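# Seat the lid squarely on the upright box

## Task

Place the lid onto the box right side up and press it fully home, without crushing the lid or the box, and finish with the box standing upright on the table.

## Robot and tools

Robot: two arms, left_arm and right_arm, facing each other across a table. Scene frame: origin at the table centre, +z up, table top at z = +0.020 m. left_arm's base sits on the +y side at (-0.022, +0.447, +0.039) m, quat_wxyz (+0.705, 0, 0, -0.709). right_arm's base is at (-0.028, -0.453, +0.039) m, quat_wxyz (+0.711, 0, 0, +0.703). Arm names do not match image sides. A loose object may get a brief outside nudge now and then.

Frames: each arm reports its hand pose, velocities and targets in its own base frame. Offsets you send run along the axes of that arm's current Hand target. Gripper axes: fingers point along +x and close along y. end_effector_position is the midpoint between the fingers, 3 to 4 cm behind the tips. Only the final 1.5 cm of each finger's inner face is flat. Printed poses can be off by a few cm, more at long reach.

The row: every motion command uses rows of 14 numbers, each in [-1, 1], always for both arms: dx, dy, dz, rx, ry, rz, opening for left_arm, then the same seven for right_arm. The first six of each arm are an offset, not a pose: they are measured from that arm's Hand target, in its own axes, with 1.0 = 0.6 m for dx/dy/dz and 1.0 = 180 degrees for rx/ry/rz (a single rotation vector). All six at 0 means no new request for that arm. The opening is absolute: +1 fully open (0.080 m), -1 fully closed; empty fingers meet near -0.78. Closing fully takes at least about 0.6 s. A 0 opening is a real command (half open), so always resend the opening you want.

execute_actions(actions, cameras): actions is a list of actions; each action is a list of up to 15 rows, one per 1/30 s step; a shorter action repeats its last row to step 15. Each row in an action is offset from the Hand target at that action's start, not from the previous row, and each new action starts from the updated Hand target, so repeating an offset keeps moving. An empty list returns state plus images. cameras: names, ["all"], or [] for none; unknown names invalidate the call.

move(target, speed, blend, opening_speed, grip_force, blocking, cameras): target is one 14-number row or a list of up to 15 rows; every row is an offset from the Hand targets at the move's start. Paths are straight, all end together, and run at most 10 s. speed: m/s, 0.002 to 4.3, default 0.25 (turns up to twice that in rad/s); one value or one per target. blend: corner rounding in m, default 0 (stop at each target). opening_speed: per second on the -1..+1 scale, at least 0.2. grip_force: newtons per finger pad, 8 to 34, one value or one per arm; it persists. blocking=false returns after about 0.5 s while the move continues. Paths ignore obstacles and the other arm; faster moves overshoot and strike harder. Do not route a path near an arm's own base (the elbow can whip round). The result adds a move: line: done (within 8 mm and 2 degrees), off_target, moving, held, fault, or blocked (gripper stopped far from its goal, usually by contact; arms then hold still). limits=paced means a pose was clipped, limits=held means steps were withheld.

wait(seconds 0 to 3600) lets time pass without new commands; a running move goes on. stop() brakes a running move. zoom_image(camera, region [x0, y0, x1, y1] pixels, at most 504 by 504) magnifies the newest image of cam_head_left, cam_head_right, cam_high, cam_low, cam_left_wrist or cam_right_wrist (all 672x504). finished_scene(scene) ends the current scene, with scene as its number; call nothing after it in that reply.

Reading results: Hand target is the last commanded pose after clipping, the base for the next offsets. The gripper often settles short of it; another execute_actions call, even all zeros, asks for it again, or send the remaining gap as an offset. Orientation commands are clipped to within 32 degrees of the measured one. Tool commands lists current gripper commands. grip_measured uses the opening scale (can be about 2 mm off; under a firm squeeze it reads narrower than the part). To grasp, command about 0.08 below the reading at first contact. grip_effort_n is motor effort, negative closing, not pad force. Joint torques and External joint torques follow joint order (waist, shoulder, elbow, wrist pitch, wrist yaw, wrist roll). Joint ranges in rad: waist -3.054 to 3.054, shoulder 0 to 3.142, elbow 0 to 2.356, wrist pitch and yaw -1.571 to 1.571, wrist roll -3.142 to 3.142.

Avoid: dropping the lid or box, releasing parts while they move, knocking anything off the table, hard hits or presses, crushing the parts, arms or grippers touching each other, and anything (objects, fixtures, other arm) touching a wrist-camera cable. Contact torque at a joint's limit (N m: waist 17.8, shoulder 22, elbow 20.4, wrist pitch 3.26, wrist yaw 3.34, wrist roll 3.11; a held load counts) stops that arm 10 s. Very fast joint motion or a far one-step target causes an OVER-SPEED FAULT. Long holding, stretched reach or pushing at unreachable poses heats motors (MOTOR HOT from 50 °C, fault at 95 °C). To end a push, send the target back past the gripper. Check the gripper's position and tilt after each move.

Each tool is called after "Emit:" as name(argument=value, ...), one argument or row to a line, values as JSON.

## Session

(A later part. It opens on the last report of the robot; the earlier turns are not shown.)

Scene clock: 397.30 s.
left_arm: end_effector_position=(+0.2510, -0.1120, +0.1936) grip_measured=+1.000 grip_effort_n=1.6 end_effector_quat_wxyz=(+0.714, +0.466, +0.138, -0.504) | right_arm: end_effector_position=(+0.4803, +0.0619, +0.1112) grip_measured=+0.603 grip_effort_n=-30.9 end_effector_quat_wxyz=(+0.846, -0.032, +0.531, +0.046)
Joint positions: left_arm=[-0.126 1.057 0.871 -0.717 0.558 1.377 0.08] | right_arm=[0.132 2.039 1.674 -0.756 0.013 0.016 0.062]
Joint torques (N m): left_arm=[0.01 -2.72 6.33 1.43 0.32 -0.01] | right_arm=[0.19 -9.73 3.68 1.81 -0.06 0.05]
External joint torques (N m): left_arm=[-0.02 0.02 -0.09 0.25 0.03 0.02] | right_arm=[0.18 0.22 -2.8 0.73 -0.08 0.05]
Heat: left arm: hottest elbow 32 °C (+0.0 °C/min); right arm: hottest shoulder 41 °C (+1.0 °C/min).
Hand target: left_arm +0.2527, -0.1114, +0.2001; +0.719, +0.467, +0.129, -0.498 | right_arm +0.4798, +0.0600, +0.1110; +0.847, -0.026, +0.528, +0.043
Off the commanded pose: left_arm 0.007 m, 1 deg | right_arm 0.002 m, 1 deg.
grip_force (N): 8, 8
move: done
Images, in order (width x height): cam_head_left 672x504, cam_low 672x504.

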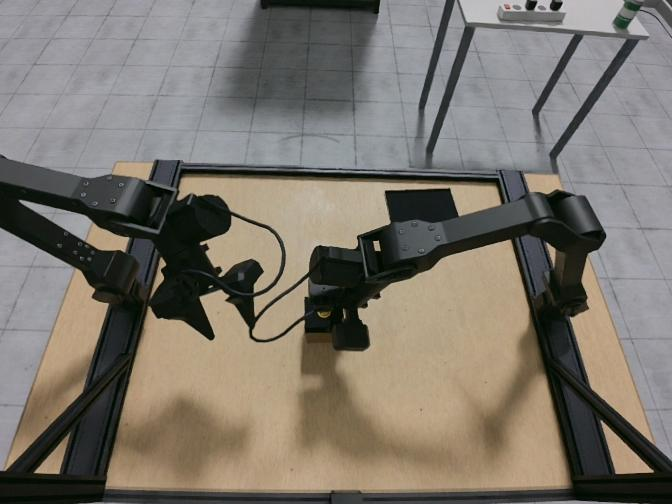

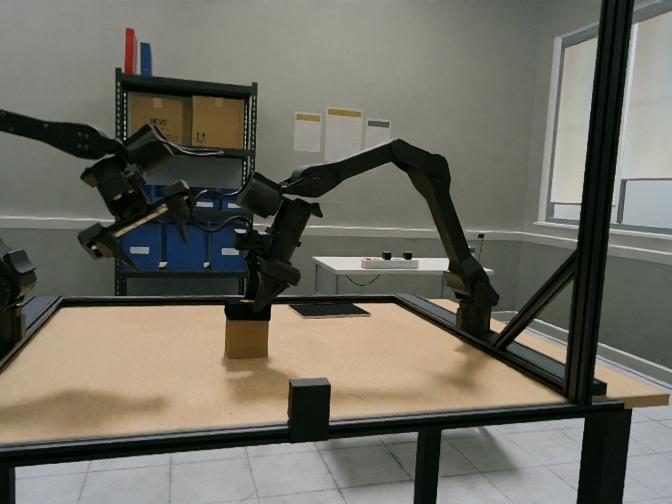

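Emit:
move(
  target=[0,0,0,0,0,0,1, 0.013,0,-0.0064,0,0,0,0.5],
  speed=0.04,
  cameras=["cam_low"],
)

Emit:
zoom_image(
  camera="cam_low",
  region=[216, 282, 291, 332],
)

Scene clock: 406.47 s.
left_arm: end_effector_position=(+0.2510, -0.1120, +0.1936) grip_measured=+1.000 grip_effort_n=1.6 end_effector_quat_wxyz=(+0.714, +0.466, +0.138, -0.504) | right_arm: end_effector_position=(+0.4810, +0.0615, +0.1058) grip_measured=+0.603 grip_effort_n=-30.9 end_effector_quat_wxyz=(+0.848, -0.032, +0.527, +0.045)
Joint positions: left_arm=[-0.126 1.057 0.871 -0.717 0.558 1.377 0.08] | right_arm=[0.132 2.039 1.65 -0.724 0.016 0.016 0.062]
Joint torques (N m): left_arm=[0.01 -2.72 6.35 1.43 0.32 -0.01] | right_arm=[0.08 -9.27 3.38 1.85 -0.07 0.06]
External joint torques (N m): left_arm=[-0.01 -0.03 -0.02 0.27 0.04 0.02] | right_arm=[0.12 0.61 -3.06 0.76 -0.1 0.05]
Heat: left arm: hottest elbow 32 °C (+0.0 °C/min); right arm: hottest shoulder 41 °C (+1.0 °C/min).
Hand target: left_arm +0.2527, -0.1114, +0.2001; +0.719, +0.467, +0.129, -0.498 | right_arm +0.4798, +0.0600, +0.1023; +0.847, -0.026, +0.528, +0.043
Off the commanded pose: left_arm 0.007 m, 1 deg | right_arm 0.004 m, 1 deg.
grip_force (N): 8, 8
move: done

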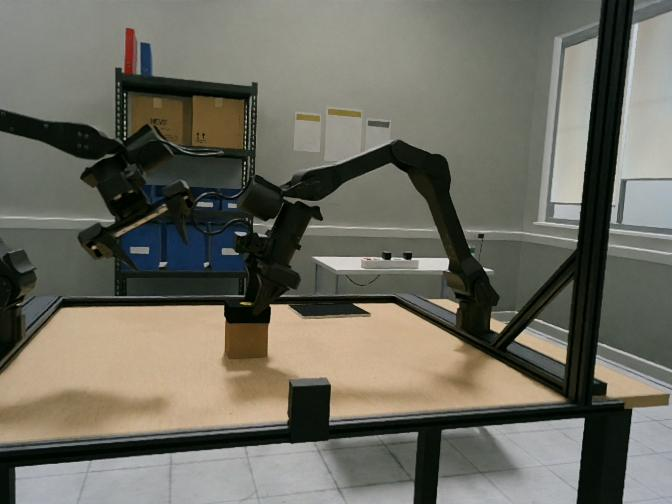

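Scaled by 6.720 from the camera's image (finer frame: 960x720).

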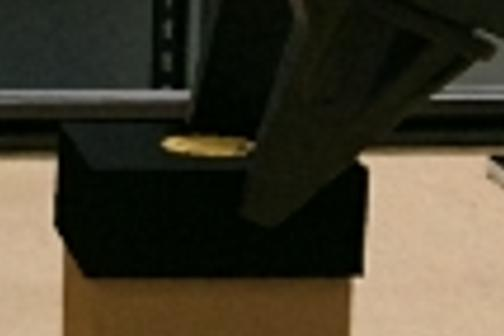

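Emit:
move(
  target=[0,0,0,0,0,0,1, 0.0165,0,-0.0081,0,0,0,0.5],
  speed=0.04,
  cameras=["cam_low"],
)

Emit:
zoom_image(
  camera="cam_low",
  region=[216, 282, 291, 332],
)

Scene clock: 419.63 s.
left_arm: end_effector_position=(+0.2510, -0.1120, +0.1936) grip_measured=+1.000 grip_effort_n=1.6 end_effector_quat_wxyz=(+0.714, +0.466, +0.138, -0.504) | right_arm: end_effector_position=(+0.4836, +0.0616, +0.1022) grip_measured=+0.603 grip_effort_n=-31.4 end_effector_quat_wxyz=(+0.853, -0.032, +0.519, +0.045)
Joint positions: left_arm=[-0.126 1.057 0.871 -0.717 0.558 1.377 0.08] | right_arm=[0.132 2.037 1.625 -0.681 0.018 0.016 0.062]
Joint torques (N m): left_arm=[-0.02 -2.73 6.32 1.43 0.32 0] | right_arm=[0.22 -8.18 2.67 1.67 -0.06 0.04]
External joint torques (N m): left_arm=[-0.02 0.02 -0.13 0.25 0.03 0.02] | right_arm=[0.26 1.65 -3.7 0.59 -0.09 0.04]
Heat: left arm: hottest elbow 32 °C (+0.0 °C/min); right arm: hottest shoulder 40 °C (-1.0 °C/min).
Hand target: left_arm +0.2527, -0.1114, +0.2001; +0.719, +0.467, +0.129, -0.498 | right_arm +0.4798, +0.0600, +0.0913; +0.847, -0.026, +0.528, +0.043
Off the commanded pose: left_arm 0.007 m, 1 deg | right_arm 0.012 m, 1 deg.
grip_force (N): 8, 8
move: off_target (right_arm)

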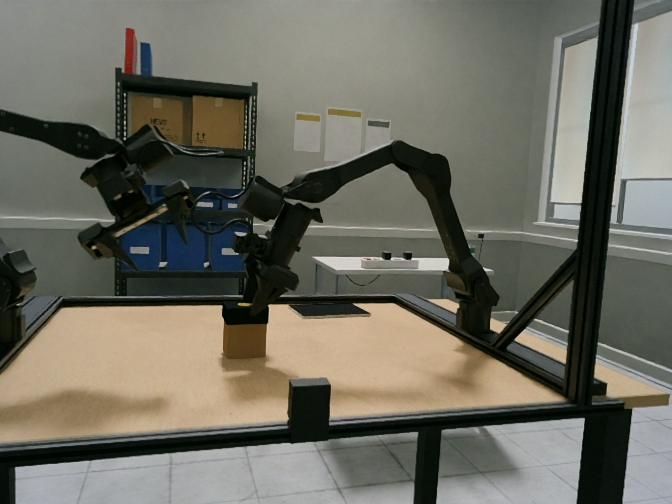

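Scaled by 6.720 from the camera's image (finer frame: 960x720).

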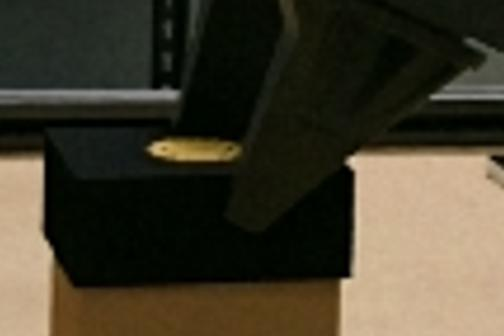

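Emit:
move(
  target=[
    [0,0,0,0,0,0,1, -0.0158,0.0012,0.0133,0,0,0,0.5],
    [0,0,0,0,0,0,1, -0.0158,0.0012,0.0133,0,0,0,0.95],
    [0,0,0,0,0,0,1, -0.1825,0.0012,0.0133,0,0,0,0.95],
  ],
  speed=[0.05,0.1,0.2],
  opening_speed=0.8,
  cameras=["cam_low","cam_right_wrist","cam_head_left"],
)

Emit:
zoom_image(
  camera="cam_low",
  region=[206, 282, 296, 372],
)

Emit:
zoom_image(
  camera="cam_head_left",
  region=[290, 290, 360, 350],
)

Scene clock: 445.53 s.
left_arm: end_effector_position=(+0.2510, -0.1120, +0.1936) grip_measured=+1.000 grip_effort_n=1.2 end_effector_quat_wxyz=(+0.714, +0.466, +0.138, -0.504) | right_arm: end_effector_position=(+0.4359, +0.0569, +0.1799) grip_measured=+0.947 grip_effort_n=16.0 end_effector_quat_wxyz=(+0.838, -0.033, +0.543, +0.045)
Joint positions: left_arm=[-0.126 1.057 0.871 -0.717 0.558 1.377 0.08] | right_arm=[0.135 1.876 1.731 -1.005 0.016 0.019 0.078]
Joint torques (N m): left_arm=[0 -2.7 6.32 1.43 0.32 -0.01] | right_arm=[0.35 -9.31 7.27 0.8 0 0.06]
External joint torques (N m): left_arm=[-0.02 0.04 -0.1 0.25 0.03 0.02] | right_arm=[0.36 -0.57 0.86 -0.23 -0.02 0.05]
Heat: left arm: hottest elbow 32 °C (+0.0 °C/min); right arm: hottest shoulder 39 °C (-2.0 °C/min).
Hand target: left_arm +0.2527, -0.1114, +0.2001; +0.719, +0.467, +0.129, -0.498 | right_arm +0.4389, +0.0565, +0.1931; +0.847, -0.026, +0.528, +0.043
Off the commanded pose: left_arm 0.007 m, 1 deg | right_arm 0.014 m, 2 deg.
grip_force (N): 8, 8
move: off_target (right_arm)
Images, in order (width x height): cam_head_left 672x504, cam_low 672x504, cam_right_wrist 672x504.

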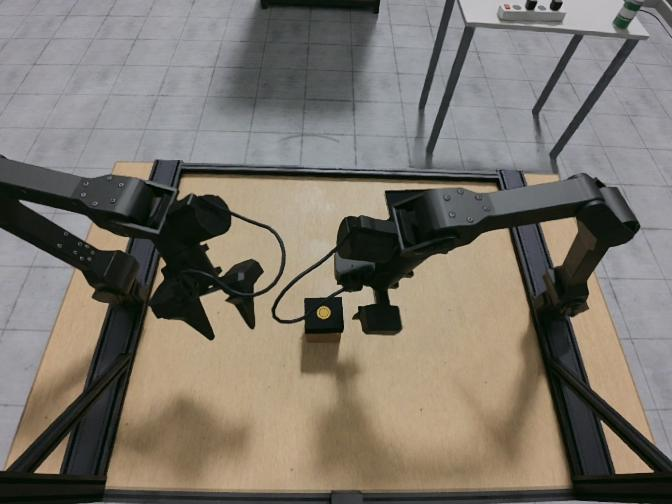

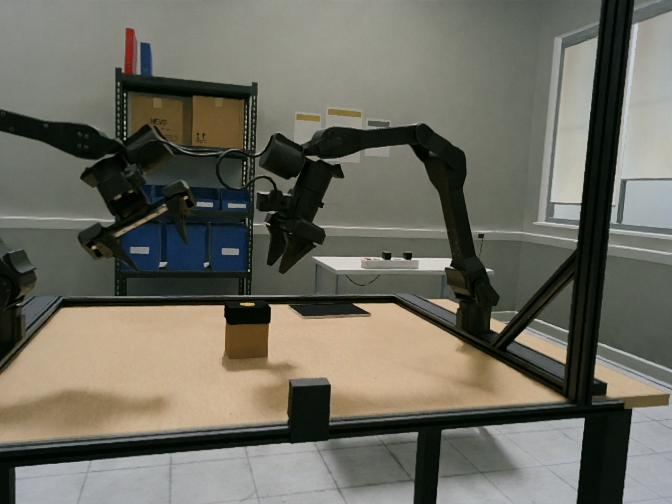

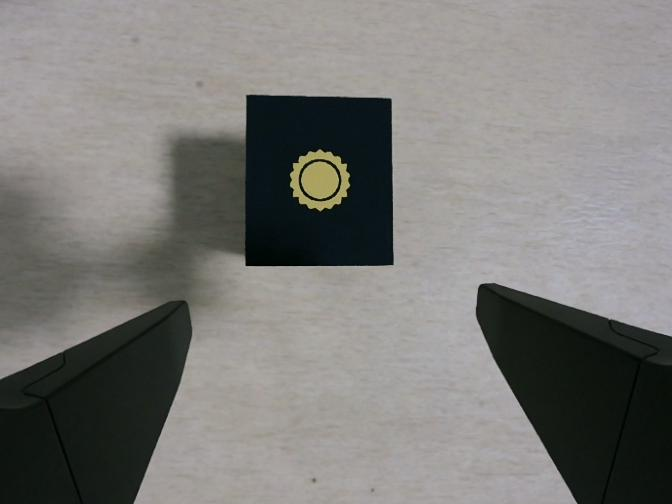

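Scaled by 5.600 from the camera's image (finer frame: 960x720).

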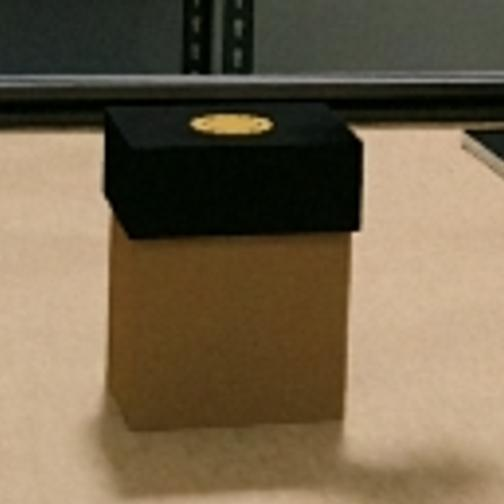

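Scaled by 7.200 from the camera's image (finer frame: 960x720).

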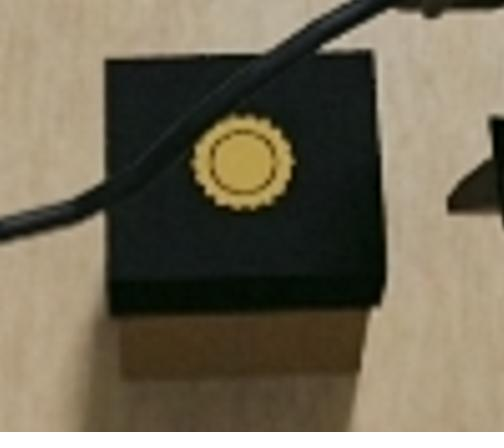

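Emit:
move(
  target=[
    [0,0,0,0,0,0,1, 0.1115,0.0102,0.0262,0,0,0,-0.7],
    [0,0,0,0,0,0,1, 0.1713,0.0102,-0.0032,0,0,0,-0.7],
    [0,0,0,0,0,0,1, 0.0813,0.0102,0.041,0,0,0,-0.7],
  ],
  speed=[0.2,0.04,0.12],
  cameras=["cam_low","cam_head_left"],
)

Emit:
zoom_image(
  camera="cam_low",
  region=[206, 282, 296, 372],
)

Scene clock: 478.87 s.
left_arm: end_effector_position=(+0.2510, -0.1120, +0.1936) grip_measured=+1.000 grip_effort_n=1.2 end_effector_quat_wxyz=(+0.714, +0.466, +0.138, -0.504) | right_arm: end_effector_position=(+0.4763, +0.0693, +0.1517) grip_measured=-0.697 grip_effort_n=-15.6 end_effector_quat_wxyz=(+0.841, -0.030, +0.539, +0.050)
Joint positions: left_arm=[-0.126 1.057 0.871 -0.717 0.558 1.377 0.08] | right_arm=[0.148 2.034 1.835 -0.94 0.01 0.03 0.004]
Joint torques (N m): left_arm=[0.01 -2.7 6.34 1.43 0.32 -0.01] | right_arm=[0.1 -8.84 7.73 0.78 0.22 0.05]
External joint torques (N m): left_arm=[-0.01 0.06 -0.1 0.25 0.03 0.02] | right_arm=[0.19 0.98 1.31 -0.26 0.2 0.05]
Heat: left arm: hottest elbow 33 °C (+1.0 °C/min); right arm: hottest shoulder 37 °C (-3.0 °C/min).
Hand target: left_arm +0.2527, -0.1114, +0.2001; +0.719, +0.467, +0.129, -0.498 | right_arm +0.4816, +0.0670, +0.1601; +0.847, -0.026, +0.528, +0.043
Off the commanded pose: left_arm 0.007 m, 1 deg | right_arm 0.010 m, 2 deg.
grip_force (N): 8, 8
move: off_target (right_arm)
Images, in order (width x height): cam_head_left 672x504, cam_low 672x504.

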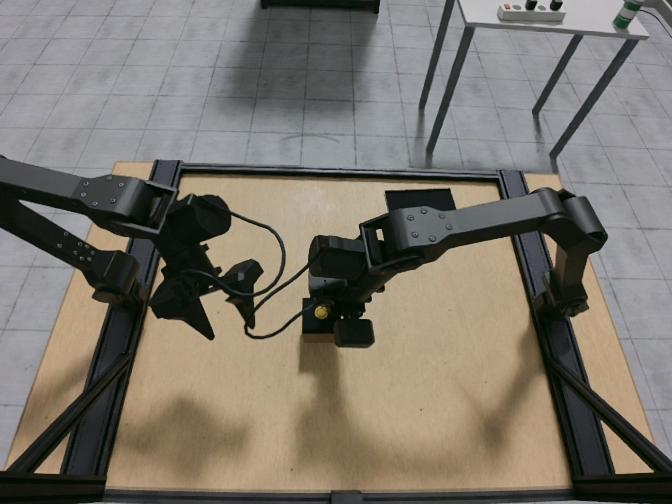

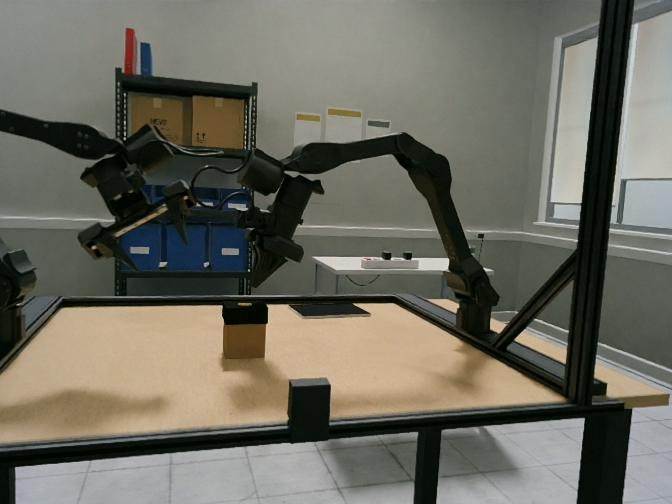

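Scaled by 5.600 from the camera's image (finer frame: 960x720).

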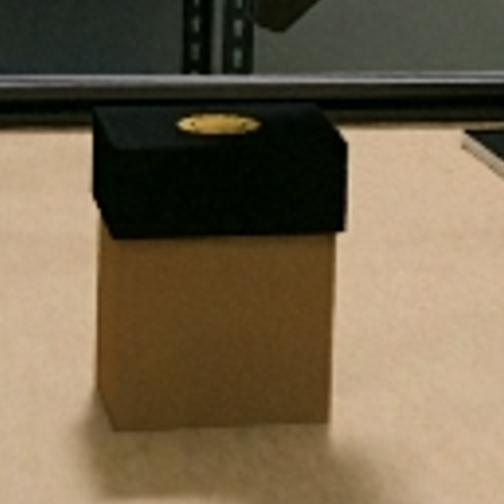

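Emit:
finished_scene(
  scene=2,
)

The scene is finished: the task was done.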